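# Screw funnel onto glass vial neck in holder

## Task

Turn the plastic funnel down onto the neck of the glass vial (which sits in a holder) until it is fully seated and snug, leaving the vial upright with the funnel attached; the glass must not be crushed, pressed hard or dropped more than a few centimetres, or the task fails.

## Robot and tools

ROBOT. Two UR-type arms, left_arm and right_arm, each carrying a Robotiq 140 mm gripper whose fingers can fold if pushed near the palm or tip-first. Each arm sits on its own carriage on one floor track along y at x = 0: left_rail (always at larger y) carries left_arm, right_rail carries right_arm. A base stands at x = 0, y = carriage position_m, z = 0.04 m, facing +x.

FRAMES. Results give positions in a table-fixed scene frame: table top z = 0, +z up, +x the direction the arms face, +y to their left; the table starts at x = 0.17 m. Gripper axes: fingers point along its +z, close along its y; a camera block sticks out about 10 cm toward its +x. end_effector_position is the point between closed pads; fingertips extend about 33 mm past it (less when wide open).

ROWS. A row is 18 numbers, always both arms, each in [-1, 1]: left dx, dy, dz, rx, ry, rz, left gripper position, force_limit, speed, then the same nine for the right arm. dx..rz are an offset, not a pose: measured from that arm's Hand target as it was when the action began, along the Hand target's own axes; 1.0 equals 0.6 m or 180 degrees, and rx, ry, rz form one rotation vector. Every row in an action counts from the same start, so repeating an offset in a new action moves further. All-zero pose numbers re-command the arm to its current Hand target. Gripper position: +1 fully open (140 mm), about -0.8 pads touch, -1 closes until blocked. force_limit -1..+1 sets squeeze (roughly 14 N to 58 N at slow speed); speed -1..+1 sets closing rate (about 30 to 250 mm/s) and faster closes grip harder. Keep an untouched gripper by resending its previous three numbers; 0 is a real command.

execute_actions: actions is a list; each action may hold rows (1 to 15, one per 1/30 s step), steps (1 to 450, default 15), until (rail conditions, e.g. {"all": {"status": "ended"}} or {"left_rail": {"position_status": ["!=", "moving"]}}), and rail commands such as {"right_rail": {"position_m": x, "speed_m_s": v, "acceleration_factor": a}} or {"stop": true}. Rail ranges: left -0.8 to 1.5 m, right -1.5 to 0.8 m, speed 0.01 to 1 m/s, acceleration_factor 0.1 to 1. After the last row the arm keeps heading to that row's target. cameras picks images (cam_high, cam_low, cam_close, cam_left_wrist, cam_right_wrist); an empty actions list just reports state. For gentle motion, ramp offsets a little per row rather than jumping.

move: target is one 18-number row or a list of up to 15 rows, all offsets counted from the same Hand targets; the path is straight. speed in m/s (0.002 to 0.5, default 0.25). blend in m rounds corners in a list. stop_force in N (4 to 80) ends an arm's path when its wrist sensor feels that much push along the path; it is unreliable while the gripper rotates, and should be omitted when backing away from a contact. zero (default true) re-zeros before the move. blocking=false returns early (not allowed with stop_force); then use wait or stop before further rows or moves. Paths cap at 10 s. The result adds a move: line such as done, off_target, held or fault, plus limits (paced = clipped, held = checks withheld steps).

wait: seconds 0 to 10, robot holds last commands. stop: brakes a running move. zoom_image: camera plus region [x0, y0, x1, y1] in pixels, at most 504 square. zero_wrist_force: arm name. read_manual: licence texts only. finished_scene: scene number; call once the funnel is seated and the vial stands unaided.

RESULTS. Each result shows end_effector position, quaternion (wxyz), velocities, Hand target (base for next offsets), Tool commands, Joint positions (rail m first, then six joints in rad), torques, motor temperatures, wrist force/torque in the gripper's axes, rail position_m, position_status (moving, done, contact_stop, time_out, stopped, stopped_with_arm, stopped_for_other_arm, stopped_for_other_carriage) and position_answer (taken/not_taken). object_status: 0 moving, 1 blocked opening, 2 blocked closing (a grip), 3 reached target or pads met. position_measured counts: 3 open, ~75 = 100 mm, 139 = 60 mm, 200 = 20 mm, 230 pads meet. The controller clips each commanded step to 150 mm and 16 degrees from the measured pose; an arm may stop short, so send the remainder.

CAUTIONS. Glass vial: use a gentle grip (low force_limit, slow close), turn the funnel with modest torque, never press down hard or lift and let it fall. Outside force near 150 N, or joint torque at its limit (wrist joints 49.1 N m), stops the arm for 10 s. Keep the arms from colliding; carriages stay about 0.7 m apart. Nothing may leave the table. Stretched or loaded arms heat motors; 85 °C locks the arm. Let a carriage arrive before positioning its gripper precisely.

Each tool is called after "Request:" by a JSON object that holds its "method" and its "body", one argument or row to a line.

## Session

Request:
{"method": "execute_actions", "body": {
  "actions": []
}}

Request:
{"method": "zoom_image", "body": {
  "camera": "cam_high",
  "region": [110, 190, 290, 340]
}}

Scene clock: 0.00 s.
left_arm: end_effector_position=(+0.3563, +0.4786, +0.5790) position_measured=3 object_status=3 end_effector_quat_wxyz=(+0.000, +0.000, +1.000, +0.000) | right_arm: end_effector_position=(+0.3563, -0.3214, +0.5790) position_measured=3 object_status=3 end_effector_quat_wxyz=(+0.000, +0.000, +1.000, +0.000)
Joint positions: left_arm=[0.4 -0.28 -2.157 1.821 -1.235 -1.571 -0.281] | right_arm=[-0.4 -0.28 -2.157 1.821 -1.235 -1.571 -0.281]
Joint velocities: within noise
Joint torques (N m): no reading
Motor temperatures (°C): left_arm=[32 34 36 36 38 37] | right_arm=[33 30 34 39 35 38]
Wrist force (N): no reading
Wrist torque (N m): no reading
Wrist force, peak (N): no reading
Hand target: left_arm +0.3563, +0.4786, +0.5790; +0.000, +0.000, +1.000, +0.000 | right_arm +0.3563, -0.3214, +0.5790; +0.000, +0.000, +1.000, +0.000
Tool commands: left_gripper/position=+1.0 left_gripper/force_limit=+1.0 left_gripper/speed=+1.0 right_gripper/position=+1.0 right_gripper/force_limit=+1.0 right_gripper/speed=+1.0
left_rail: position_m=0.400 position_status=done
right_rail: position_m=-0.400 position_status=done

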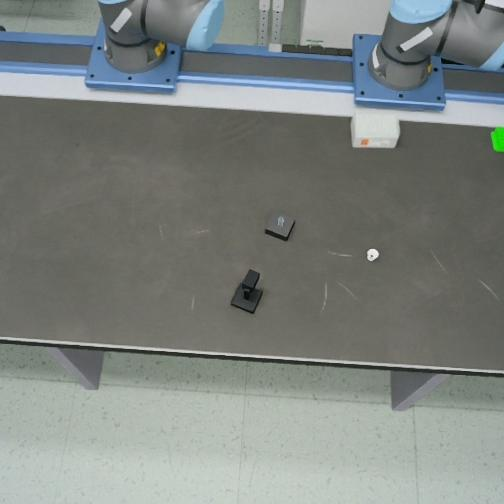

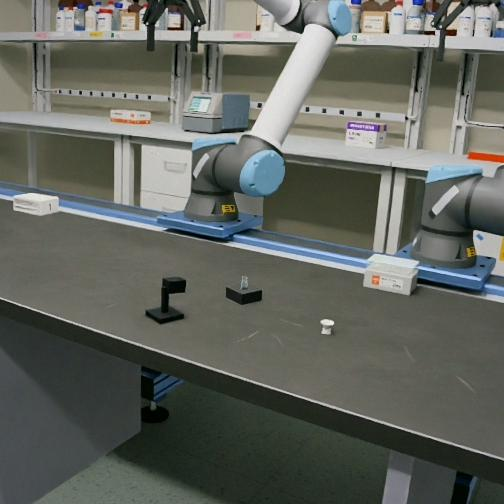

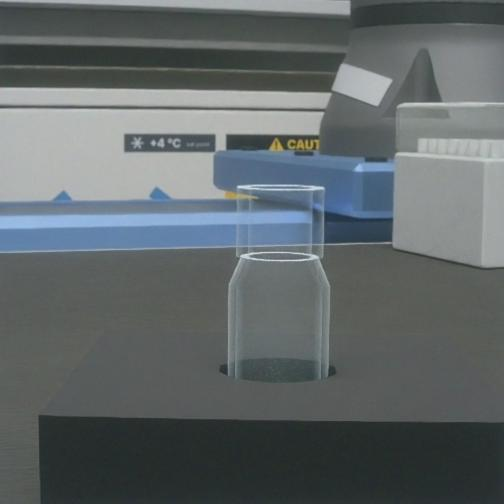

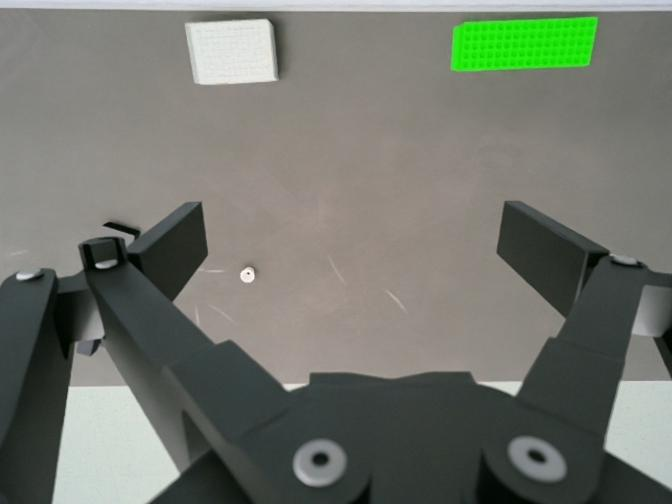

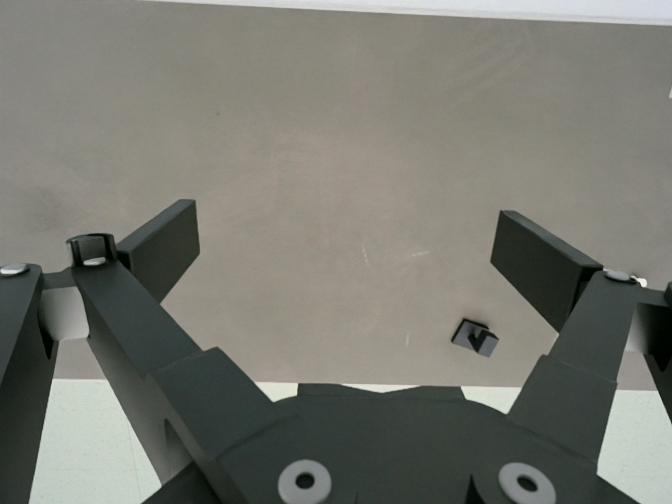

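Scaled by 2.800 from the camera's 504x504 image, which has a finer 720x720 frame.

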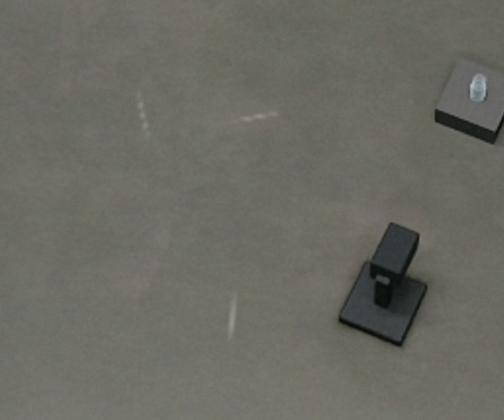

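Request:
{"method": "move", "body": {
  "target": [-0.44,-0.301,0.715,0,0,0,0.3,-0.5,0,0,0,0,0,0,0,1,1,1],
  "speed": 0.45,
  "cameras": ["cam_left_wrist","cam_low"]
}}

Request:
{"method": "zoom_image", "body": {
  "camera": "cam_left_wrist",
  "region": [250, 130, 450, 280]
}}

Scene clock: 3.30 s.
left_arm: end_effector_position=(+0.6203, +0.2980, +0.1501) position_measured=91 object_status=3 end_effector_quat_wxyz=(+0.000, +0.000, +1.000, +0.000) | right_arm: end_effector_position=(+0.3563, -0.3214, +0.5790) position_measured=3 object_status=3 end_effector_quat_wxyz=(+0.000, +0.000, +1.000, +0.000)
Joint positions: left_arm=[0.4 -0.444 -1.528 2.17 -2.213 -1.571 -0.444] | right_arm=[-0.4 -0.28 -2.157 1.821 -1.235 -1.571 -0.28]
Joint velocities: within noise
Joint torques (N m): left_arm=[9.29 -25.97 -51.06 -7.35 -3.73 1.69] | right_arm=[-3.93 1.64 -43.16 -4.4 0.51 0.03]
Motor temperatures (°C): left_arm=[32 34 36 36 38 37] | right_arm=[33 30 34 39 35 38]
Wrist force (N): left_arm=[0.2 0.9 -0.3] | right_arm=[-0.2 -0.1 -0.7]
Wrist torque (N m): left_arm=[0.25 -0.04 0.06] | right_arm=[-0.02 0.04 0.00]
Wrist force, peak (N): left_arm=[1.8 1.5 -3.1] | right_arm=[-0.3 0.0 -0.9]
Hand target: left_arm +0.6204, +0.2980, +0.1500; +0.000, +0.000, +1.000, +0.000 | right_arm +0.3563, -0.3214, +0.5790; +0.000, +0.000, +1.000, +0.000
Off the commanded pose: left_arm 0.000 m, 0 deg | right_arm 0.000 m, 0 deg.
left_rail: position_m=0.400 position_status=done
right_rail: position_m=-0.400 position_status=done
move: done
Images, in order (width x height): cam_low 504x504, cam_left_wrist 672x504.

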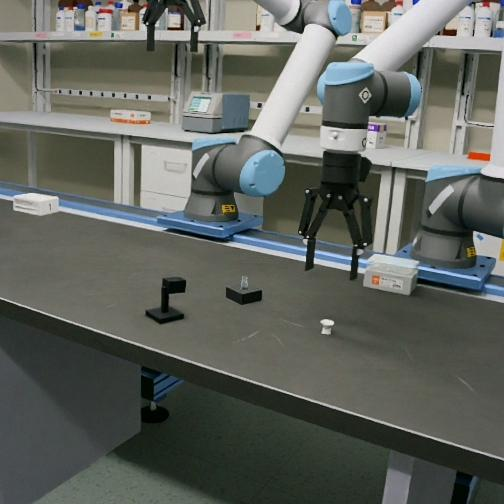

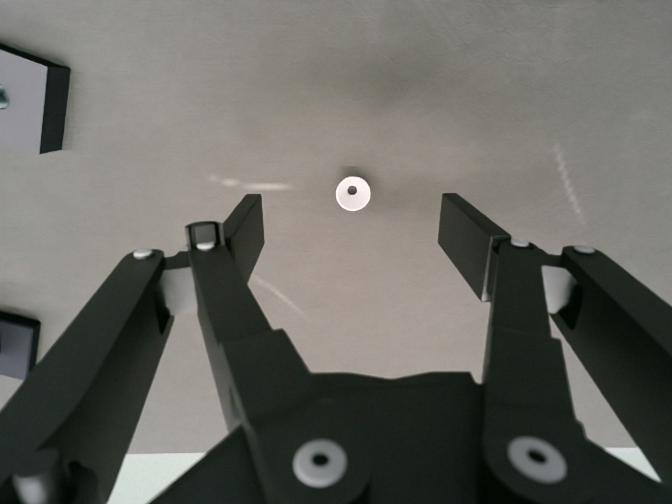

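Scaled by 2.520 from the camera's 672x504 image, which has a finer 960x720 frame.

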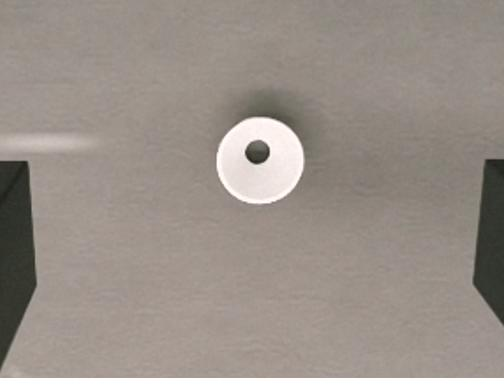

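Request:
{"method": "move", "body": {
  "target": [-0.0177,0.01,0.1733,0,0,0,-0.3,-0.5,0,0,0,0,0,0,0,1,1,1],
  "speed": 0.25,
  "cameras": ["cam_left_wrist","cam_low"]
}}

Request:
{"method": "zoom_image", "body": {
  "camera": "cam_left_wrist",
  "region": [250, 130, 450, 280]
}}

Request:
{"method": "zoom_image", "body": {
  "camera": "cam_low",
  "region": [290, 270, 370, 350]
}}

Scene clock: 6.03 s.
left_arm: end_effector_position=(+0.6310, +0.3040, +0.0461) position_measured=167 object_status=3 end_effector_quat_wxyz=(+0.000, +0.000, +1.000, +0.000) | right_arm: end_effector_position=(+0.3563, -0.3214, +0.5790) position_measured=3 object_status=3 end_effector_quat_wxyz=(+0.000, +0.000, +1.000, +0.000)
Joint positions: left_arm=[0.4 -0.427 -1.369 2.232 -2.434 -1.571 -0.427] | right_arm=[-0.4 -0.28 -2.157 1.821 -1.235 -1.571 -0.281]
Joint velocities: within noise
Joint torques (N m): left_arm=[8.84 -33.02 -22.27 -7.42 0.48 1.69] | right_arm=[-3.77 2.84 -41.67 -3.74 0.13 -0.04]
Motor temperatures (°C): left_arm=[32 34 36 36 38 37] | right_arm=[33 30 34 39 35 38]
Wrist force (N): left_arm=[-0.2 1.2 -0.4] | right_arm=[0.3 0.2 0.1]
Wrist torque (N m): left_arm=[0.30 0.00 0.01] | right_arm=[0.05 -0.05 0.00]
Wrist force, peak (N): left_arm=[0.0 0.9 -3.2] | right_arm=[0.6 0.4 -0.9]
Hand target: left_arm +0.6310, +0.3040, +0.0461; +0.000, +0.000, +1.000, +0.000 | right_arm +0.3563, -0.3214, +0.5790; +0.000, +0.000, +1.000, +0.000
Off the commanded pose: left_arm 0.000 m, 0 deg | right_arm 0.000 m, 0 deg.
left_rail: position_m=0.400 position_status=done
right_rail: position_m=-0.400 position_status=done
move: done
Images, in order (width x height): cam_low 504x504, cam_left_wrist 672x504.

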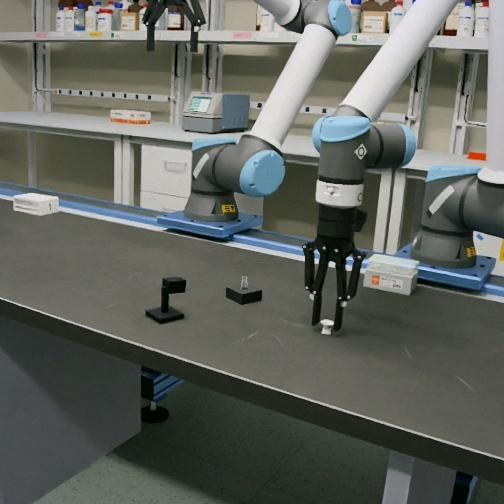

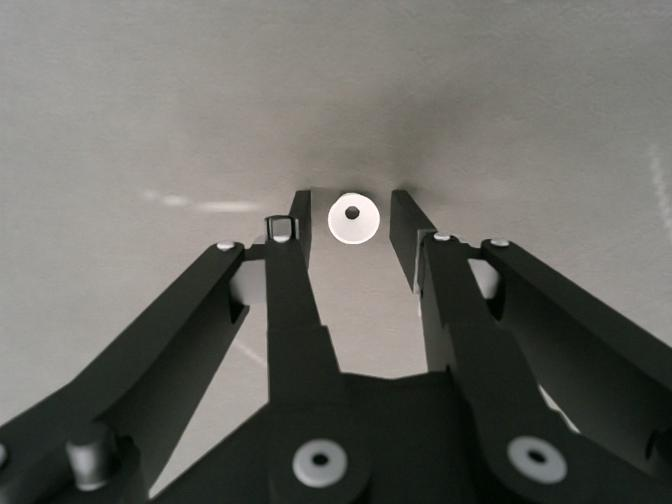

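Scaled by 2.520 from the camera's 672x504 image, which has a finer 960x720 frame.

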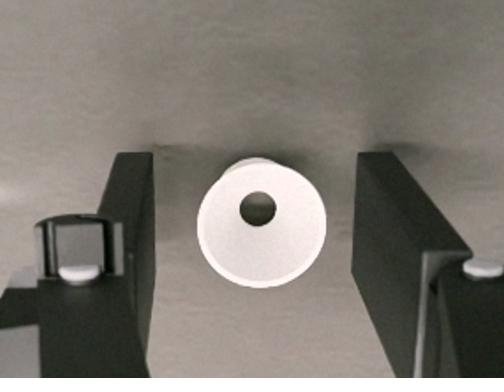

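Scaled by 6.300 from the camera's 504x504 image, which has a finer 720x720 frame.

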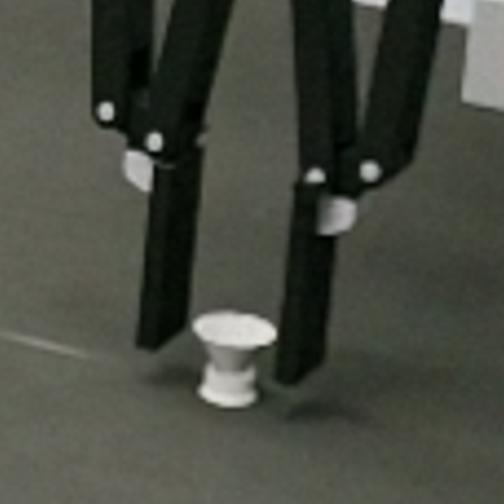

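Request:
{"method": "execute_actions", "body": {
  "actions": [
    {"rows":[[0.002,0,0,0,0,0,-1,-0.4,-1,0,0,0,0,0,0,1,1,1]],"steps":44}
  ],
  "cameras": []
}}

Request:
{"method": "move", "body": {
  "target": [
    [0,0,-0.09,0,0,-0.05,-1,-0.4,-1,0,0,0,0,0,0,1,1,1],
    [0.06,-0.2,-0.19,0,0,-0.78,-1,-0.4,-1,0,0,0,0,0,0,1,1,1],
    [0.1097,-0.397,-0.19,0,0,0.5,-1,-0.4,-1,0,0,0,0,0,0,1,1,1]
  ],
  "speed": 0.5,
  "blend": 0.03,
  "cameras": ["cam_left_wrist","cam_close"]
}}

Request:
{"method": "zoom_image", "body": {
  "camera": "cam_left_wrist",
  "region": [250, 130, 450, 280]
}}

Scene clock: 9.87 s.
left_arm: end_effector_position=(+0.6298, +0.3040, +0.0461) position_measured=195 object_status=2 end_effector_quat_wxyz=(+0.000, +0.000, +1.000, +0.000) | right_arm: end_effector_position=(+0.3563, -0.3214, +0.5790) position_measured=3 object_status=3 end_effector_quat_wxyz=(+0.000, +0.000, +1.000, +0.000)
Joint positions: left_arm=[0.4 -0.428 -1.371 2.235 -2.435 -1.571 -0.428] | right_arm=[-0.4 -0.28 -2.157 1.821 -1.235 -1.571 -0.28]
Joint velocities: within noise
Joint torques (N m): left_arm=[-7.8 -70.54 -23.96 -6.16 -2.82 -2.41] | right_arm=[-3.61 4.95 -40.24 -3.25 0.51 -0.18]
Motor temperatures (°C): left_arm=[32 34 36 36 38 37] | right_arm=[33 30 34 39 35 38]
Wrist force (N): left_arm=[0.0 1.4 -3.6] | right_arm=[0.2 0.4 -0.2]
Wrist torque (N m): left_arm=[0.30 -0.02 0.01] | right_arm=[0.11 -0.05 -0.01]
Wrist force, peak (N): left_arm=[-0.3 1.3 -3.7] | right_arm=[0.0 -0.3 -0.9]
Hand target: left_arm +0.6298, +0.3040, +0.0460; +0.000, +0.000, +1.000, +0.000 | right_arm +0.3563, -0.3214, +0.5790; +0.000, +0.000, +1.000, +0.000
Off the commanded pose: left_arm 0.000 m, 0 deg | right_arm 0.000 m, 0 deg.
left_rail: position_m=0.400 position_status=done
right_rail: position_m=-0.400 position_status=done
No camera images: "cameras" was empty.

Scene clock: 15.30 s.
left_arm: end_effector_position=(+0.5640, +0.0658, +0.1601) position_measured=195 object_status=2 end_effector_quat_wxyz=(+0.000, +0.707, +0.707, +0.000) | right_arm: end_effector_position=(+0.3563, -0.3214, +0.5790) position_measured=3 object_status=3 end_effector_quat_wxyz=(+0.000, +0.000, +1.000, +0.000)
Joint positions: left_arm=[0.4 -0.804 -1.495 2.113 -2.189 -1.571 -5.516] | right_arm=[-0.4 -0.28 -2.157 1.821 -1.235 -1.571 -0.28]
Joint velocities: within noise
Joint torques (N m): left_arm=[-7.19 -30.09 -49.83 -3.3 2.4 -2.98] | right_arm=[-3.36 7.28 -39.72 -2.45 0.21 0.01]
Motor temperatures (°C): left_arm=[32 34 36 36 38 37] | right_arm=[33 30 34 39 35 38]
Wrist force (N): left_arm=[-0.4 1.0 -0.4] | right_arm=[0.5 -0.3 -0.2]
Wrist torque (N m): left_arm=[0.25 0.07 0.05] | right_arm=[-0.06 -0.10 0.00]
Wrist force, peak (N): left_arm=[0.0 1.7 -3.3] | right_arm=[0.5 0.3 -1.0]
Hand target: left_arm +0.5640, +0.0658, +0.1601; +0.000, +0.707, +0.707, +0.000 | right_arm +0.3563, -0.3214, +0.5790; +0.000, +0.000, +1.000, +0.000
Off the commanded pose: left_arm 0.000 m, 0 deg | right_arm 0.000 m, 0 deg.
left_rail: position_m=0.400 position_status=done
right_rail: position_m=-0.400 position_status=done
move: done
Images, in order (width x height): cam_close 504x504, cam_left_wrist 672x504.

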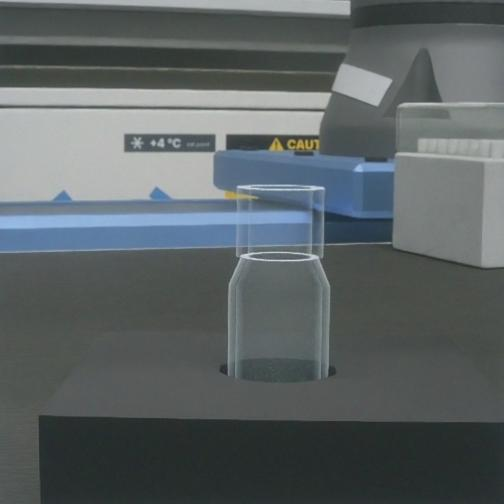

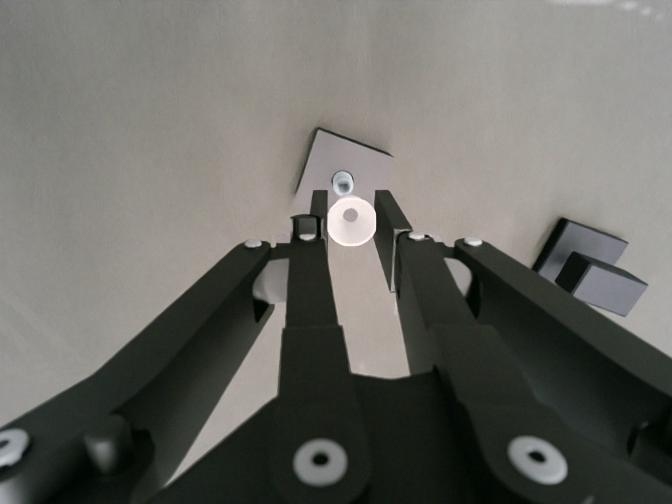

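Scaled by 2.520 from the camera's 672x504 image, which has a finer 960x720 frame.

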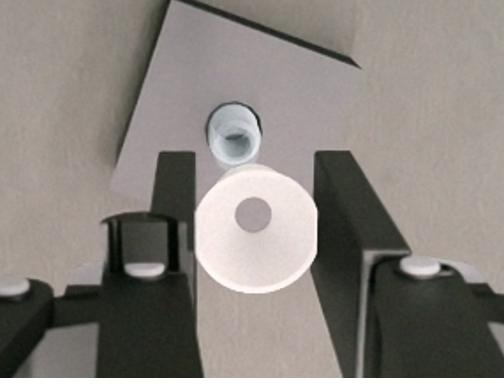

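Request:
{"method": "move", "body": {
  "target": [0,-0.001,0.0925,0,0,0,-1,-0.4,-1,0,0,0,0,0,0,1,1,1],
  "speed": 0.15,
  "cameras": ["cam_left_wrist","cam_close"]
}}

Request:
{"method": "zoom_image", "body": {
  "camera": "cam_left_wrist",
  "region": [250, 130, 450, 280]
}}

Scene clock: 17.40 s.
left_arm: end_effector_position=(+0.5634, +0.0657, +0.1046) position_measured=195 object_status=2 end_effector_quat_wxyz=(+0.000, +0.707, +0.707, +0.000) | right_arm: end_effector_position=(+0.3563, -0.3214, +0.5790) position_measured=3 object_status=3 end_effector_quat_wxyz=(+0.000, +0.000, +1.000, +0.000)
Joint positions: left_arm=[0.4 -0.805 -1.429 2.161 -2.303 -1.571 -5.517] | right_arm=[-0.4 -0.28 -2.157 1.821 -1.235 -1.571 -0.28]
Joint velocities: within noise
Joint torques (N m): left_arm=[-0.03 -32.82 -24.83 -7.41 2.36 -1.4] | right_arm=[-3.88 7.9 -39.92 -1.99 0.27 0.08]
Motor temperatures (°C): left_arm=[32 34 36 36 38 37] | right_arm=[33 29 34 39 35 38]
Wrist force (N): left_arm=[-0.1 0.8 -0.2] | right_arm=[0.2 -0.3 0.0]
Wrist torque (N m): left_arm=[0.19 0.01 0.03] | right_arm=[-0.07 -0.05 -0.01]
Wrist force, peak (N): left_arm=[0.0 0.9 -2.8] | right_arm=[-0.5 -0.3 -0.7]
Hand target: left_arm +0.5634, +0.0658, +0.1046; +0.000, +0.707, +0.707, +0.000 | right_arm +0.3563, -0.3214, +0.5790; +0.000, +0.000, +1.000, +0.000
Off the commanded pose: left_arm 0.000 m, 0 deg | right_arm 0.000 m, 0 deg.
left_rail: position_m=0.400 position_status=done
right_rail: position_m=-0.400 position_status=done
move: done
Images, in order (width x height): cam_close 504x504, cam_left_wrist 672x504.

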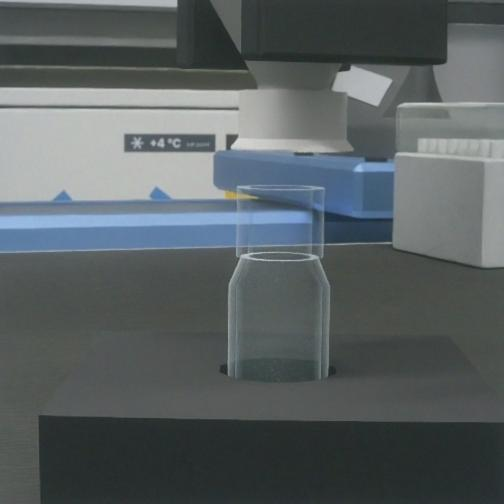

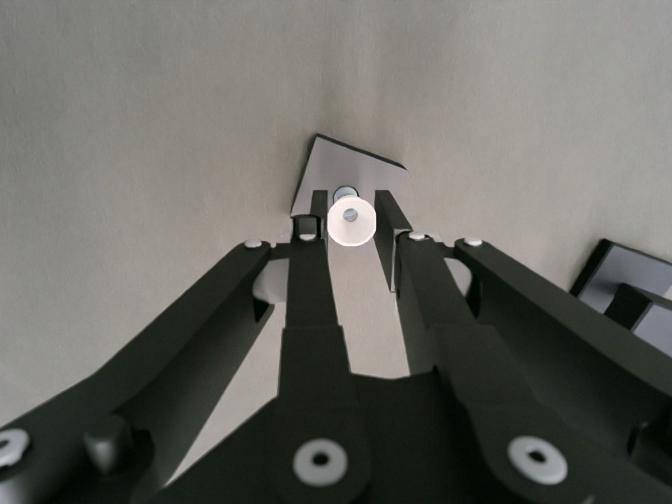

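Scaled by 2.520 from the camera's 672x504 image, which has a finer 960x720 frame.

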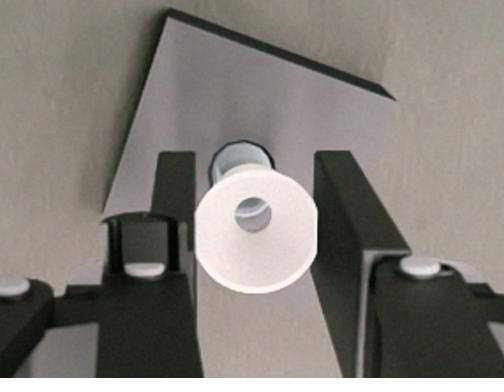

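Request:
{"method": "move", "body": {
  "target": [-0.003,-0.001,0.002,0,0,0,-1,-0.4,-1,0,0,0,0,0,0,1,1,1],
  "speed": 0.05,
  "cameras": []
}}

Request:
{"method": "move", "body": {
  "target": [0,0,0.022,0,0,0,-1,-0.4,-1,0,0,0,0,0,0,1,1,1],
  "speed": 0.014,
  "stop_force": 4,
  "cameras": ["cam_close"]
}}

Scene clock: 18.97 s.
left_arm: end_effector_position=(+0.5628, +0.0640, +0.1034) position_measured=195 object_status=2 end_effector_quat_wxyz=(+0.000, +0.707, +0.707, +0.000) | right_arm: end_effector_position=(+0.3563, -0.3214, +0.5790) position_measured=3 object_status=3 end_effector_quat_wxyz=(+0.000, +0.000, +1.000, +0.000)
Joint positions: left_arm=[0.4 -0.807 -1.427 2.161 -2.306 -1.571 -5.52] | right_arm=[-0.4 -0.28 -2.157 1.821 -1.235 -1.571 -0.28]
Joint velocities: within noise
Joint torques (N m): left_arm=[-9.02 -29.64 -25.47 -7.49 2.2 -2.94] | right_arm=[-3.64 6.58 -39.68 -2.04 0.07 -0.17]
Motor temperatures (°C): left_arm=[32 34 36 36 38 37] | right_arm=[33 29 34 39 35 38]
Wrist force (N): left_arm=[-0.1 0.6 0.2] | right_arm=[0.5 -0.2 0.0]
Wrist torque (N m): left_arm=[0.14 -0.01 0.03] | right_arm=[-0.03 -0.11 0.00]
Wrist force, peak (N): left_arm=[-0.1 1.5 -0.4] | right_arm=[0.7 -0.1 -0.7]
Hand target: left_arm +0.5628, +0.0640, +0.1034; +0.000, +0.707, +0.707, +0.000 | right_arm +0.3563, -0.3214, +0.5790; +0.000, +0.000, +1.000, +0.000
Off the commanded pose: left_arm 0.000 m, 0 deg | right_arm 0.000 m, 0 deg.
left_rail: position_m=0.400 position_status=done
right_rail: position_m=-0.400 position_status=done
move: done
No camera images: "cameras" was empty.

Scene clock: 20.90 s.
left_arm: end_effector_position=(+0.5628, +0.0639, +0.0942) position_measured=195 object_status=2 end_effector_quat_wxyz=(+0.000, +0.707, +0.707, +0.000) | right_arm: end_effector_position=(+0.3563, -0.3214, +0.5790) position_measured=3 object_status=3 end_effector_quat_wxyz=(+0.000, +0.000, +1.000, +0.000)
Joint positions: left_arm=[0.4 -0.807 -1.415 2.168 -2.325 -1.571 -5.52] | right_arm=[-0.4 -0.28 -2.157 1.821 -1.235 -1.571 -0.281]
Joint velocities: within noise
Joint torques (N m): left_arm=[-1.3 -70.45 -43.6 -3.08 2.52 -2.69] | right_arm=[-3.04 7.32 -40.23 -2.13 0.29 -0.25]
Motor temperatures (°C): left_arm=[32 34 35 36 38 37] | right_arm=[33 29 34 39 35 38]
Wrist force (N): left_arm=[0.1 0.7 -4.0] | right_arm=[0.1 0.1 -0.2]
Wrist torque (N m): left_arm=[0.25 -0.05 0.02] | right_arm=[0.03 -0.02 0.00]
Wrist force, peak (N): left_arm=[-0.1 0.5 -9.0] | right_arm=[0.7 -0.2 -0.7]
Hand target: left_arm +0.5628, +0.0640, +0.0942; +0.000, +0.707, +0.707, +0.000 (not the last commanded pose) | right_arm +0.3563, -0.3214, +0.5790; +0.000, +0.000, +1.000, +0.000
Off the commanded pose: left_arm 0.004 m, 0 deg | right_arm 0.000 m, 0 deg.
left_rail: position_m=0.400 position_status=done
right_rail: position_m=-0.400 position_status=done
move: contact (left_arm)
Images, in order (width x height): cam_close 504x504.

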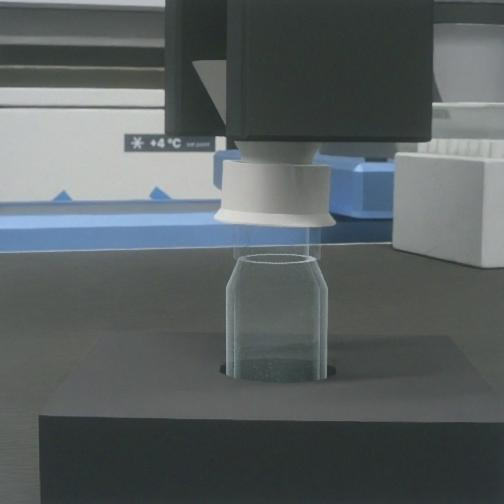

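Request:
{"method": "move", "body": {
  "target": [
    [0.0005,0,0.0012,0,0,0.73,-1,-0.4,-1,0,0,0,0,0,0,1,1,1],
    [0.0005,0,0.0025,0,0,-0.54,-1,-0.4,-1,0,0,0,0,0,0,1,1,1],
    [0.0005,0,0.0037,0,0,0.19,-1,-0.4,-1,0,0,0,0,0,0,1,1,1],
    [0.0005,0,0.005,0,0,0.92,-1,-0.4,-1,0,0,0,0,0,0,1,1,1]
  ],
  "speed": 0.5,
  "cameras": ["cam_close"]
}}

Scene clock: 32.33 s.
left_arm: end_effector_position=(+0.5628, +0.0643, +0.0914) position_measured=195 object_status=2 end_effector_quat_wxyz=(+0.000, +0.920, -0.391, +0.000) | right_arm: end_effector_position=(+0.3563, -0.3214, +0.5790) position_measured=3 object_status=3 end_effector_quat_wxyz=(+0.000, +0.000, +1.000, +0.000)
Joint positions: left_arm=[0.4 -0.807 -1.411 2.171 -2.331 -1.571 3.139] | right_arm=[-0.4 -0.28 -2.157 1.821 -1.235 -1.571 -0.28]
Joint velocities: within noise
Joint torques (N m): left_arm=[10.1 -31.28 -44.04 -2.86 -3.02 1.77] | right_arm=[-4.86 7.54 -40.85 -2.17 0.38 -0.19]
Motor temperatures (°C): left_arm=[32 34 35 36 38 37] | right_arm=[33 29 34 39 35 38]
Wrist force (N): left_arm=[0.3 1.2 -4.0] | right_arm=[-0.1 0.2 -0.4]
Wrist torque (N m): left_arm=[0.24 -0.04 0.01] | right_arm=[0.04 0.02 0.00]
Wrist force, peak (N): left_arm=[0.2 -0.5 -8.1] | right_arm=[0.6 -0.7 -0.6]
Hand target: left_arm +0.5628, +0.0643, +0.0914; +0.000, +0.920, -0.391, +0.000 (not the last commanded pose) | right_arm +0.3563, -0.3214, +0.5790; +0.000, +0.000, +1.000, +0.000
Off the commanded pose: left_arm 0.000 m, 30 deg | right_arm 0.000 m, 0 deg.
left_rail: position_m=0.400 position_status=done
right_rail: position_m=-0.400 position_status=done
move: off_target (left_arm; path cut at 10 s); path passed 3 of 4 targets
Images, in order (width x height): cam_close 504x504.

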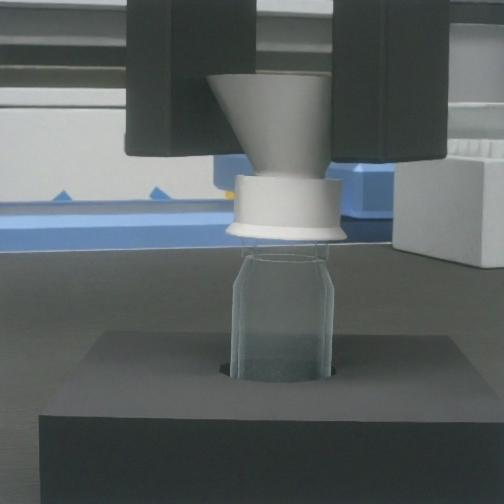

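Request:
{"method": "move", "body": {
  "target": [0.0006,0.0006,0.0014,0,0,0.86,-1,-0.4,-1,0,0,0,0,0,0,1,1,1],
  "speed": 0.5,
  "cameras": ["cam_close"]
}}

Request:
{"method": "execute_actions", "body": {
  "actions": [
    {"rows":[[0,0,0,0,0,0,0.2,-0.6,-0.6,0,0,0,0,0,0,1,1,1]],"steps":24}
  ],
  "cameras": ["cam_close"]
}}

Request:
{"method": "move", "body": {
  "target": [
    [0,0,0,0,0,-0.95,0.2,-0.6,-0.6,0,0,0,0,0,0,1,1,1],
    [0,0,0,0,0,0.1,0.2,-0.6,-0.6,0,0,0,0,0,0,1,1,1]
  ],
  "speed": 0.5,
  "cameras": ["cam_close"]
}}

Request:
{"method": "execute_actions", "body": {
  "actions": [
    {"rows":[[0,0,0,0,0,0,-1,-0.3,-1,0,0,0,0,0,0,1,1,1]],"steps":55}
  ],
  "cameras": ["cam_close"]
}}

Scene clock: 36.73 s.
left_arm: end_effector_position=(+0.5628, +0.0637, +0.0905) position_measured=195 object_status=2 end_effector_quat_wxyz=(+0.000, +0.181, +0.983, +0.000) | right_arm: end_effector_position=(+0.3563, -0.3214, +0.5790) position_measured=3 object_status=3 end_effector_quat_wxyz=(+0.000, +0.000, +1.000, +0.000)
Joint positions: left_arm=[0.4 -0.807 -1.409 2.171 -2.332 -1.571 5.84] | right_arm=[-0.4 -0.28 -2.157 1.821 -1.235 -1.571 -0.28]
Joint velocities: within noise
Joint torques (N m): left_arm=[11.01 -33.19 -44.12 -2.52 -2.99 1.81] | right_arm=[-3.78 6.7 -41.84 -2.06 0.28 -0.01]
Motor temperatures (°C): left_arm=[32 34 35 36 38 37] | right_arm=[33 29 34 39 35 38]
Wrist force (N): left_arm=[0.0 -0.4 -2.8] | right_arm=[0.3 -0.2 -0.5]
Wrist torque (N m): left_arm=[0.28 0.02 0.02] | right_arm=[-0.04 -0.06 0.00]
Wrist force, peak (N): left_arm=[-0.2 1.0 -5.5] | right_arm=[0.3 -0.2 -1.0]
Hand target: left_arm +0.5628, +0.0637, +0.0905; +0.000, +0.181, +0.983, +0.000 | right_arm +0.3563, -0.3214, +0.5790; +0.000, +0.000, +1.000, +0.000
Off the commanded pose: left_arm 0.000 m, 0 deg | right_arm 0.000 m, 0 deg.
left_rail: position_m=0.400 position_status=done
right_rail: position_m=-0.400 position_status=done
move: done
Images, in order (width x height): cam_close 504x504.

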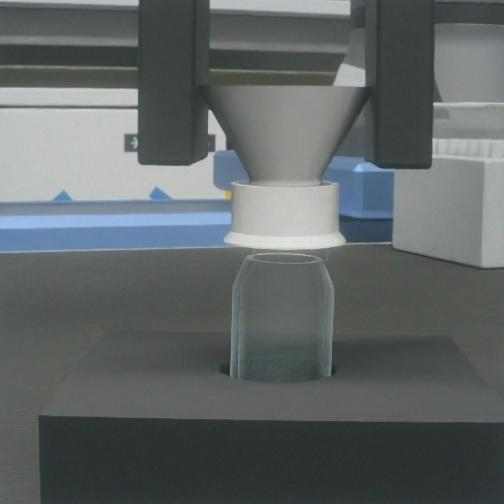

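Scene clock: 37.83 s.
left_arm: end_effector_position=(+0.5628, +0.0638, +0.0905) position_measured=104 object_status=0 end_effector_quat_wxyz=(+0.000, +0.181, +0.983, +0.000) | right_arm: end_effector_position=(+0.3563, -0.3214, +0.5790) position_measured=3 object_status=3 end_effector_quat_wxyz=(+0.000, +0.000, +1.000, +0.000)
Joint positions: left_arm=[0.4 -0.807 -1.409 2.171 -2.332 -1.571 5.84] | right_arm=[-0.4 -0.28 -2.157 1.821 -1.235 -1.571 -0.281]
Joint velocities: within noise
Joint torques (N m): left_arm=[7.83 -39.54 -43.21 -5.63 -2.94 1.58] | right_arm=[-3.83 7.61 -41.18 -2.09 0.29 -0.07]
Motor temperatures (°C): left_arm=[32 34 35 36 38 37] | right_arm=[33 29 34 39 35 38]
Wrist force (N): left_arm=[0.0 0.8 -0.4] | right_arm=[0.2 -0.2 -0.5]
Wrist torque (N m): left_arm=[0.19 -0.01 0.02] | right_arm=[-0.04 -0.04 0.00]
Wrist force, peak (N): left_arm=[-0.2 0.1 -3.2] | right_arm=[0.9 0.2 -0.1]
Hand target: left_arm +0.5628, +0.0637, +0.0905; +0.000, +0.181, +0.983, +0.000 | right_arm +0.3563, -0.3214, +0.5790; +0.000, +0.000, +1.000, +0.000
Off the commanded pose: left_arm 0.000 m, 0 deg | right_arm 0.000 m, 0 deg.
left_rail: position_m=0.400 position_status=done
right_rail: position_m=-0.400 position_status=done
Images, in order (width x height): cam_close 504x504.

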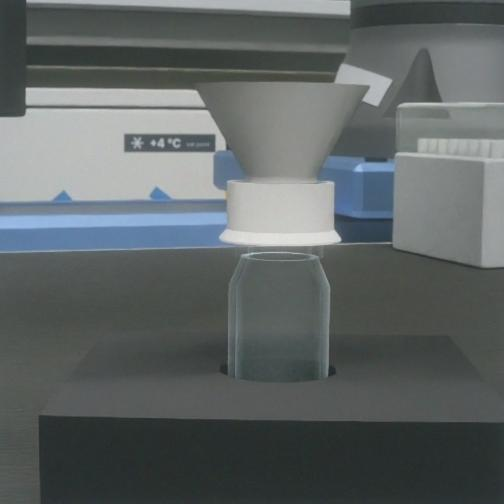

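Scene clock: 45.23 s.
left_arm: end_effector_position=(+0.5628, +0.0638, +0.0905) position_measured=104 object_status=3 end_effector_quat_wxyz=(+0.000, +0.333, +0.943, +0.000) | right_arm: end_effector_position=(+0.3563, -0.3214, +0.5790) position_measured=3 object_status=3 end_effector_quat_wxyz=(+0.000, +0.000, +1.000, +0.000)
Joint positions: left_arm=[0.4 -0.807 -1.409 2.171 -2.332 -1.571 -0.129] | right_arm=[-0.4 -0.28 -2.157 1.821 -1.235 -1.571 -0.28]
Joint velocities: within noise
Joint torques (N m): left_arm=[-10.99 -74.66 -23.66 -3.02 2.56 -2.84] | right_arm=[-4.9 6.93 -42.05 -2.27 0.16 -0.2]
Motor temperatures (°C): left_arm=[32 34 35 36 38 37] | right_arm=[33 29 34 39 35 38]
Wrist force (N): left_arm=[0.1 0.8 0.0] | right_arm=[0.0 -0.2 -0.5]
Wrist torque (N m): left_arm=[0.16 -0.02 0.01] | right_arm=[-0.04 0.00 0.00]
Wrist force, peak (N): left_arm=[-0.8 1.3 -0.3] | right_arm=[0.7 0.2 -0.7]
Hand target: left_arm +0.5628, +0.0637, +0.0905; +0.000, +0.333, +0.943, +0.000 | right_arm +0.3563, -0.3214, +0.5790; +0.000, +0.000, +1.000, +0.000
Off the commanded pose: left_arm 0.000 m, 0 deg | right_arm 0.000 m, 0 deg.
left_rail: position_m=0.400 position_status=done
right_rail: position_m=-0.400 position_status=done
move: done
Images, in order (width x height): cam_close 504x504.

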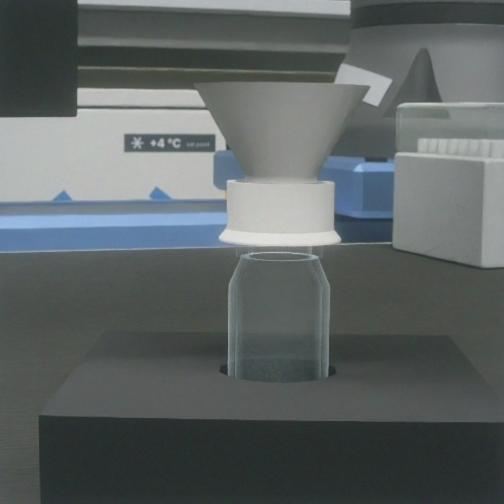

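Scene clock: 47.47 s.
left_arm: end_effector_position=(+0.5628, +0.0637, +0.0905) position_measured=195 object_status=0 end_effector_quat_wxyz=(+0.000, +0.333, +0.943, +0.000) | right_arm: end_effector_position=(+0.3563, -0.3214, +0.5790) position_measured=3 object_status=3 end_effector_quat_wxyz=(+0.000, +0.000, +1.000, +0.000)
Joint positions: left_arm=[0.4 -0.807 -1.409 2.171 -2.332 -1.571 -0.129] | right_arm=[-0.4 -0.28 -2.157 1.821 -1.235 -1.571 -0.28]
Joint velocities: within noise
Joint torques (N m): left_arm=[-5.73 -73.75 -30.2 -4.32 2.71 -2.36] | right_arm=[-4.81 7.19 -42.54 -2.07 0.52 -0.12]
Motor temperatures (°C): left_arm=[32 34 35 36 38 37] | right_arm=[33 29 34 39 35 38]
Wrist force (N): left_arm=[0.1 0.8 -1.1] | right_arm=[0.3 0.1 -0.2]
Wrist torque (N m): left_arm=[0.18 -0.02 0.01] | right_arm=[0.03 -0.07 0.00]
Wrist force, peak (N): left_arm=[-0.3 1.2 -1.1] | right_arm=[0.0 0.0 -0.9]
Hand target: left_arm +0.5628, +0.0637, +0.0905; +0.000, +0.333, +0.943, +0.000 | right_arm +0.3563, -0.3214, +0.5790; +0.000, +0.000, +1.000, +0.000
Off the commanded pose: left_arm 0.000 m, 0 deg | right_arm 0.000 m, 0 deg.
left_rail: position_m=0.400 position_status=done
right_rail: position_m=-0.400 position_status=done
Images, in order (width x height): cam_close 504x504.

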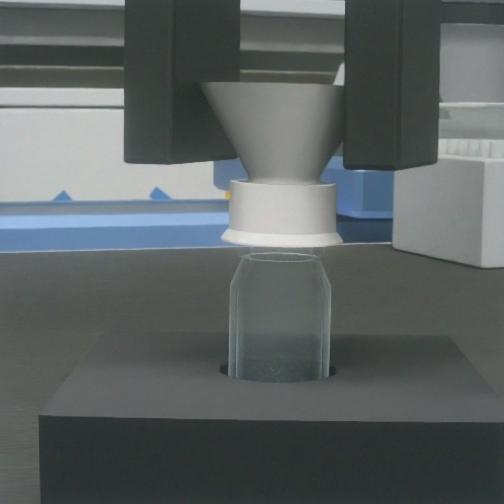

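Request:
{"method": "move", "body": {
  "target": [
    [0,0,0.0009,0,0,0.64,-1,-0.3,-1,0,0,0,0,0,0,1,1,1],
    [0,0,0.0018,0,0,-0.72,-1,-0.3,-1,0,0,0,0,0,0,1,1,1],
    [0,0,0.0025,0,0,-0.08,-1,-0.3,-1,0,0,0,0,0,0,1,1,1]
  ],
  "speed": 0.5,
  "blend": 0.01,
  "cameras": ["cam_close"]
}}

Request:
{"method": "execute_actions", "body": {
  "actions": [
    {"rows":[[0,0,0,0,0,0,0.2,-0.6,-0.6,0,0,0,0,0,0,1,1,1]],"steps":24}
  ],
  "cameras": ["cam_close"]
}}

Scene clock: 57.80 s.
left_arm: end_effector_position=(+0.5628, +0.0637, +0.0890) position_measured=195 object_status=2 end_effector_quat_wxyz=(+0.000, +0.212, +0.977, +0.000) | right_arm: end_effector_position=(+0.3563, -0.3214, +0.5790) position_measured=3 object_status=3 end_effector_quat_wxyz=(+0.000, +0.000, +1.000, +0.000)
Joint positions: left_arm=[0.4 -0.807 -1.407 2.172 -2.335 -1.571 5.903] | right_arm=[-0.4 -0.28 -2.157 1.821 -1.235 -1.571 -0.28]
Joint velocities: within noise
Joint torques (N m): left_arm=[9.12 -29.12 -43.13 -2.52 -3.64 1.47] | right_arm=[-4.99 7.14 -43.17 -2.15 0.5 -0.27]
Motor temperatures (°C): left_arm=[32 34 35 36 38 37] | right_arm=[33 29 34 39 35 38]
Wrist force (N): left_arm=[0.4 2.0 -6.6] | right_arm=[0.0 0.0 0.2]
Wrist torque (N m): left_arm=[0.21 -0.09 -0.04] | right_arm=[0.00 -0.01 0.00]
Wrist force, peak (N): left_arm=[0.1 1.4 -8.7] | right_arm=[0.8 0.8 -0.1]
Hand target: left_arm +0.5628, +0.0637, +0.0890; +0.000, +0.212, +0.977, +0.000 | right_arm +0.3563, -0.3214, +0.5790; +0.000, +0.000, +1.000, +0.000
Off the commanded pose: left_arm 0.000 m, 0 deg | right_arm 0.000 m, 0 deg.
left_rail: position_m=0.400 position_status=done
right_rail: position_m=-0.400 position_status=done
move: done; blend cut to 0 m at target 1
Images, in order (width x height): cam_close 504x504.

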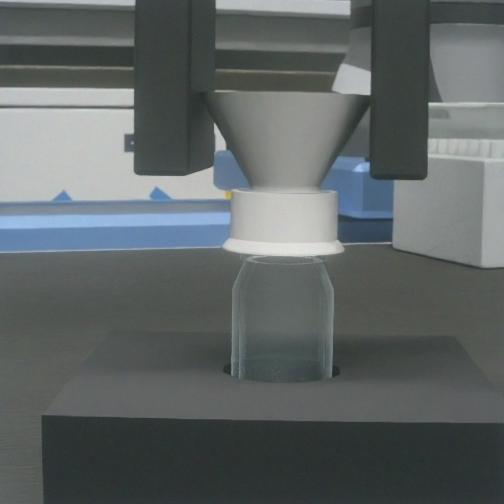

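Scene clock: 58.90 s.
left_arm: end_effector_position=(+0.5628, +0.0638, +0.0890) position_measured=104 object_status=0 end_effector_quat_wxyz=(+0.000, +0.212, +0.977, +0.000) | right_arm: end_effector_position=(+0.3563, -0.3214, +0.5790) position_measured=3 object_status=3 end_effector_quat_wxyz=(+0.000, +0.000, +1.000, +0.000)
Joint positions: left_arm=[0.4 -0.807 -1.407 2.172 -2.335 -1.571 5.903] | right_arm=[-0.4 -0.28 -2.157 1.821 -1.235 -1.571 -0.28]
Joint velocities: within noise
Joint torques (N m): left_arm=[8.97 -49.96 -41.29 -6.47 -1.65 1.45] | right_arm=[-4.9 6.48 -44.11 -2.21 0.37 -0.17]
Motor temperatures (°C): left_arm=[32 34 35 36 38 37] | right_arm=[33 29 34 39 35 38]
Wrist force (N): left_arm=[0.1 1.2 -0.3] | right_arm=[0.0 -0.4 -0.5]
Wrist torque (N m): left_arm=[0.26 -0.02 0.02] | right_arm=[-0.08 0.00 0.01]
Wrist force, peak (N): left_arm=[0.3 2.2 -6.6] | right_arm=[0.6 0.1 -0.6]
Hand target: left_arm +0.5628, +0.0637, +0.0890; +0.000, +0.212, +0.977, +0.000 | right_arm +0.3563, -0.3214, +0.5790; +0.000, +0.000, +1.000, +0.000
Off the commanded pose: left_arm 0.000 m, 0 deg | right_arm 0.000 m, 0 deg.
left_rail: position_m=0.400 position_status=done
right_rail: position_m=-0.400 position_status=done
Images, in order (width x height): cam_close 504x504.

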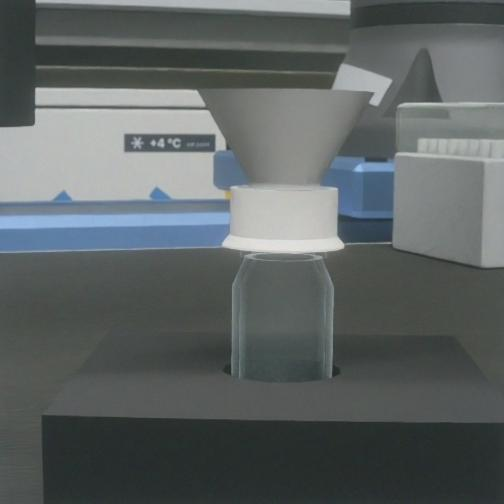

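Request:
{"method": "move", "body": {
  "target": [
    [0,0,0,0,0,-0.64,0.2,-0.6,-0.6,0,0,0,0,0,0,1,1,1],
    [0,0,0,0,0,0.72,0.2,-0.6,-0.6,0,0,0,0,0,0,1,1,1],
    [0,0,0.001,0,0,0.1,0.2,-0.6,-0.6,0,0,0,0,0,0,1,1,1]
  ],
  "speed": 0.5,
  "blend": 0.01,
  "cameras": []
}}

Request:
{"method": "execute_actions", "body": {
  "actions": [
    {"rows":[[0,0,0,0,0,0,-1,-0.3,-1,0,0,0,0,0,0,1,1,1]],"steps":55}
  ],
  "cameras": ["cam_close"]
}}

Request:
{"method": "move", "body": {
  "target": [
    [0,0,0.0002,0,0,0.5,-1,-0.3,-1,0,0,0,0,0,0,1,1,1],
    [0,0,0.0003,0,0,1,-1,-0.3,-1,0,0,0,0,0,0,1,1,1]
  ],
  "speed": 0.5,
  "blend": 0.01,
  "cameras": ["cam_close"]
}}

Request:
{"method": "execute_actions", "body": {
  "actions": [
    {"rows":[[0,0,0,0,0,0,0.2,-0.6,-0.6,0,0,0,0,0,0,1,1,1]],"steps":24}
  ],
  "cameras": ["cam_close"]
}}

Scene clock: 67.77 s.
left_arm: end_effector_position=(+0.5628, +0.0638, +0.0884) position_measured=104 object_status=3 end_effector_quat_wxyz=(+0.000, +0.362, +0.932, +0.000) | right_arm: end_effector_position=(+0.3563, -0.3214, +0.5790) position_measured=3 object_status=3 end_effector_quat_wxyz=(+0.000, +0.000, +1.000, +0.000)
Joint positions: left_arm=[0.4 -0.807 -1.407 2.172 -2.337 -1.571 -0.066] | right_arm=[-0.4 -0.28 -2.157 1.821 -1.235 -1.571 -0.281]
Joint velocities: within noise
Joint torques (N m): left_arm=[-9.73 -73.95 -25.02 -2.76 2.76 -2.85] | right_arm=[-4.77 7.32 -43.65 -2.19 0.4 -0.39]
Motor temperatures (°C): left_arm=[32 34 35 36 38 37] | right_arm=[33 29 34 39 35 38]
Wrist force (N): left_arm=[-0.3 1.0 0.1] | right_arm=[0.3 -0.4 -0.8]
Wrist torque (N m): left_arm=[0.22 0.05 0.02] | right_arm=[-0.10 -0.07 0.01]
Wrist force, peak (N): left_arm=[0.2 1.4 -0.5] | right_arm=[0.7 -0.3 -0.7]
Hand target: left_arm +0.5628, +0.0637, +0.0884; +0.000, +0.362, +0.932, +0.000 | right_arm +0.3563, -0.3214, +0.5790; +0.000, +0.000, +1.000, +0.000
Off the commanded pose: left_arm 0.000 m, 0 deg | right_arm 0.000 m, 0 deg.
left_rail: position_m=0.400 position_status=done
right_rail: position_m=-0.400 position_status=done
move: done; blend cut to 0 m at target 1
No camera images: "cameras" was empty.

Scene clock: 70.00 s.
left_arm: end_effector_position=(+0.5628, +0.0637, +0.0884) position_measured=195 object_status=2 end_effector_quat_wxyz=(+0.000, +0.362, +0.932, +0.000) | right_arm: end_effector_position=(+0.3563, -0.3214, +0.5790) position_measured=3 object_status=3 end_effector_quat_wxyz=(+0.000, +0.000, +1.000, +0.000)
Joint positions: left_arm=[0.4 -0.807 -1.407 2.172 -2.337 -1.571 -0.066] | right_arm=[-0.4 -0.28 -2.157 1.821 -1.235 -1.571 -0.28]
Joint velocities: within noise
Joint torques (N m): left_arm=[-5.42 -73.41 -30.01 -4.2 2.19 -2.47] | right_arm=[-4.59 7.33 -44.52 -2.08 0.38 -0.34]
Motor temperatures (°C): left_arm=[32 34 35 36 38 37] | right_arm=[33 29 34 39 35 38]
Wrist force (N): left_arm=[0.0 1.1 -1.4] | right_arm=[0.1 0.0 -0.1]
Wrist torque (N m): left_arm=[0.26 -0.01 0.02] | right_arm=[0.00 -0.03 0.00]
Wrist force, peak (N): left_arm=[-0.1 1.1 -1.5] | right_arm=[0.1 0.9 -0.6]
Hand target: left_arm +0.5628, +0.0637, +0.0884; +0.000, +0.362, +0.932, +0.000 | right_arm +0.3563, -0.3214, +0.5790; +0.000, +0.000, +1.000, +0.000
Off the commanded pose: left_arm 0.000 m, 0 deg | right_arm 0.000 m, 0 deg.
left_rail: position_m=0.400 position_status=done
right_rail: position_m=-0.400 position_status=done
Images, in order (width x height): cam_close 504x504.

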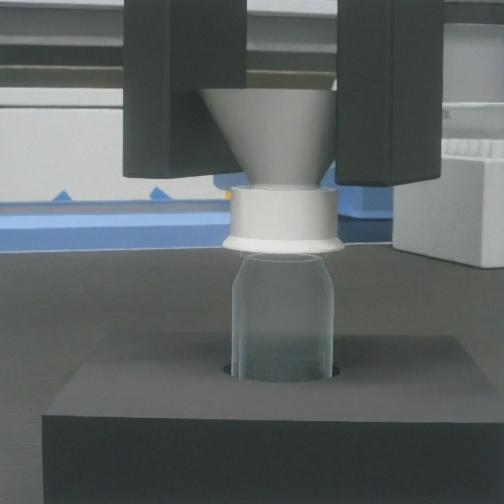

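Scene clock: 74.60 s.
left_arm: end_effector_position=(+0.5628, +0.0637, +0.0883) position_measured=195 object_status=2 end_effector_quat_wxyz=(+0.000, +0.932, -0.362, +0.000) | right_arm: end_effector_position=(+0.3563, -0.3214, +0.5790) position_measured=3 object_status=3 end_effector_quat_wxyz=(+0.000, +0.000, +1.000, +0.000)
Joint positions: left_arm=[0.4 -0.807 -1.406 2.173 -2.337 -1.571 3.076] | right_arm=[-0.4 -0.28 -2.157 1.821 -1.235 -1.571 -0.28]
Joint velocities: within noise
Joint torques (N m): left_arm=[11.53 -32.2 -44.78 -2.77 -3.15 2.09] | right_arm=[-5.48 8.43 -44.91 -2.25 0.32 -0.17]
Motor temperatures (°C): left_arm=[32 34 35 36 38 37] | right_arm=[33 29 34 39 35 38]
Wrist force (N): left_arm=[-0.2 0.6 -2.5] | right_arm=[0.2 0.1 -0.4]
Wrist torque (N m): left_arm=[0.19 0.05 0.00] | right_arm=[0.03 -0.03 0.00]
Wrist force, peak (N): left_arm=[0.2 2.1 -3.0] | right_arm=[0.3 0.8 -0.8]
Hand target: left_arm +0.5628, +0.0637, +0.0883; +0.000, +0.932, -0.362, +0.000 | right_arm +0.3563, -0.3214, +0.5790; +0.000, +0.000, +1.000, +0.000
Off the commanded pose: left_arm 0.000 m, 0 deg | right_arm 0.000 m, 0 deg.
left_rail: position_m=0.400 position_status=done
right_rail: position_m=-0.400 position_status=done
move: done; blend cut to 0 m at target 1
Images, in order (width x height): cam_close 504x504.

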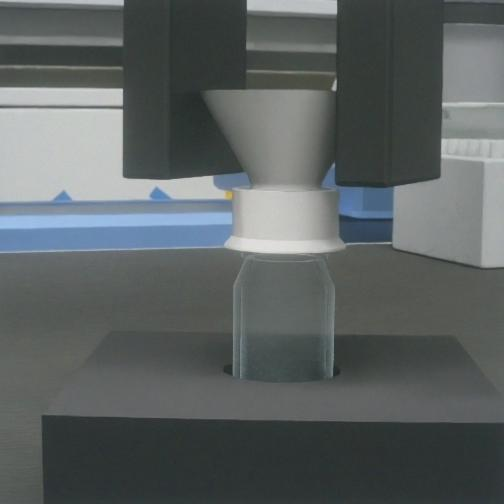

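Scene clock: 75.70 s.
left_arm: end_effector_position=(+0.5628, +0.0637, +0.0883) position_measured=104 object_status=0 end_effector_quat_wxyz=(+0.000, +0.932, -0.362, +0.000) | right_arm: end_effector_position=(+0.3563, -0.3214, +0.5790) position_measured=3 object_status=3 end_effector_quat_wxyz=(+0.000, +0.000, +1.000, +0.000)
Joint positions: left_arm=[0.4 -0.807 -1.406 2.173 -2.337 -1.571 3.076] | right_arm=[-0.4 -0.28 -2.157 1.821 -1.235 -1.571 -0.28]
Joint velocities: within noise
Joint torques (N m): left_arm=[9.87 -34.18 -42.67 -4.77 -3.19 1.6] | right_arm=[-5.55 5.73 -45.21 -2.25 0.41 -0.15]
Motor temperatures (°C): left_arm=[32 34 35 36 38 37] | right_arm=[33 29 34 39 35 38]
Wrist force (N): left_arm=[-0.4 0.7 -0.3] | right_arm=[0.0 0.1 -0.3]
Wrist torque (N m): left_arm=[0.18 0.08 0.01] | right_arm=[0.03 0.00 0.00]
Wrist force, peak (N): left_arm=[0.1 0.9 -2.8] | right_arm=[0.7 0.4 -0.2]
Hand target: left_arm +0.5628, +0.0637, +0.0883; +0.000, +0.932, -0.362, +0.000 | right_arm +0.3563, -0.3214, +0.5790; +0.000, +0.000, +1.000, +0.000
Off the commanded pose: left_arm 0.000 m, 0 deg | right_arm 0.000 m, 0 deg.
left_rail: position_m=0.400 position_status=done
right_rail: position_m=-0.400 position_status=done
Images, in order (width x height): cam_close 504x504.

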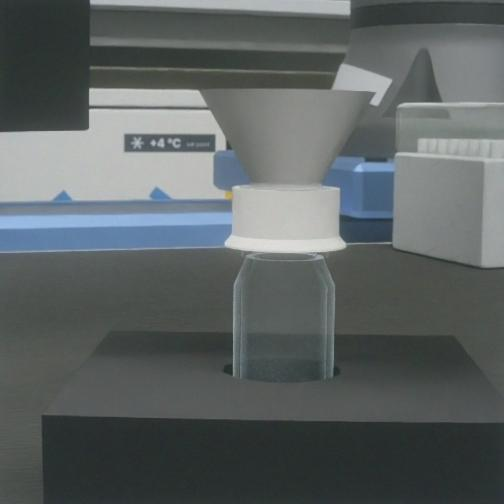

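Half a turn produced no further descent, so the funnel is bottomed.

Request:
{"method": "finished_scene", "body": {
  "scene": 2
}}

The scene is finished: the task was done.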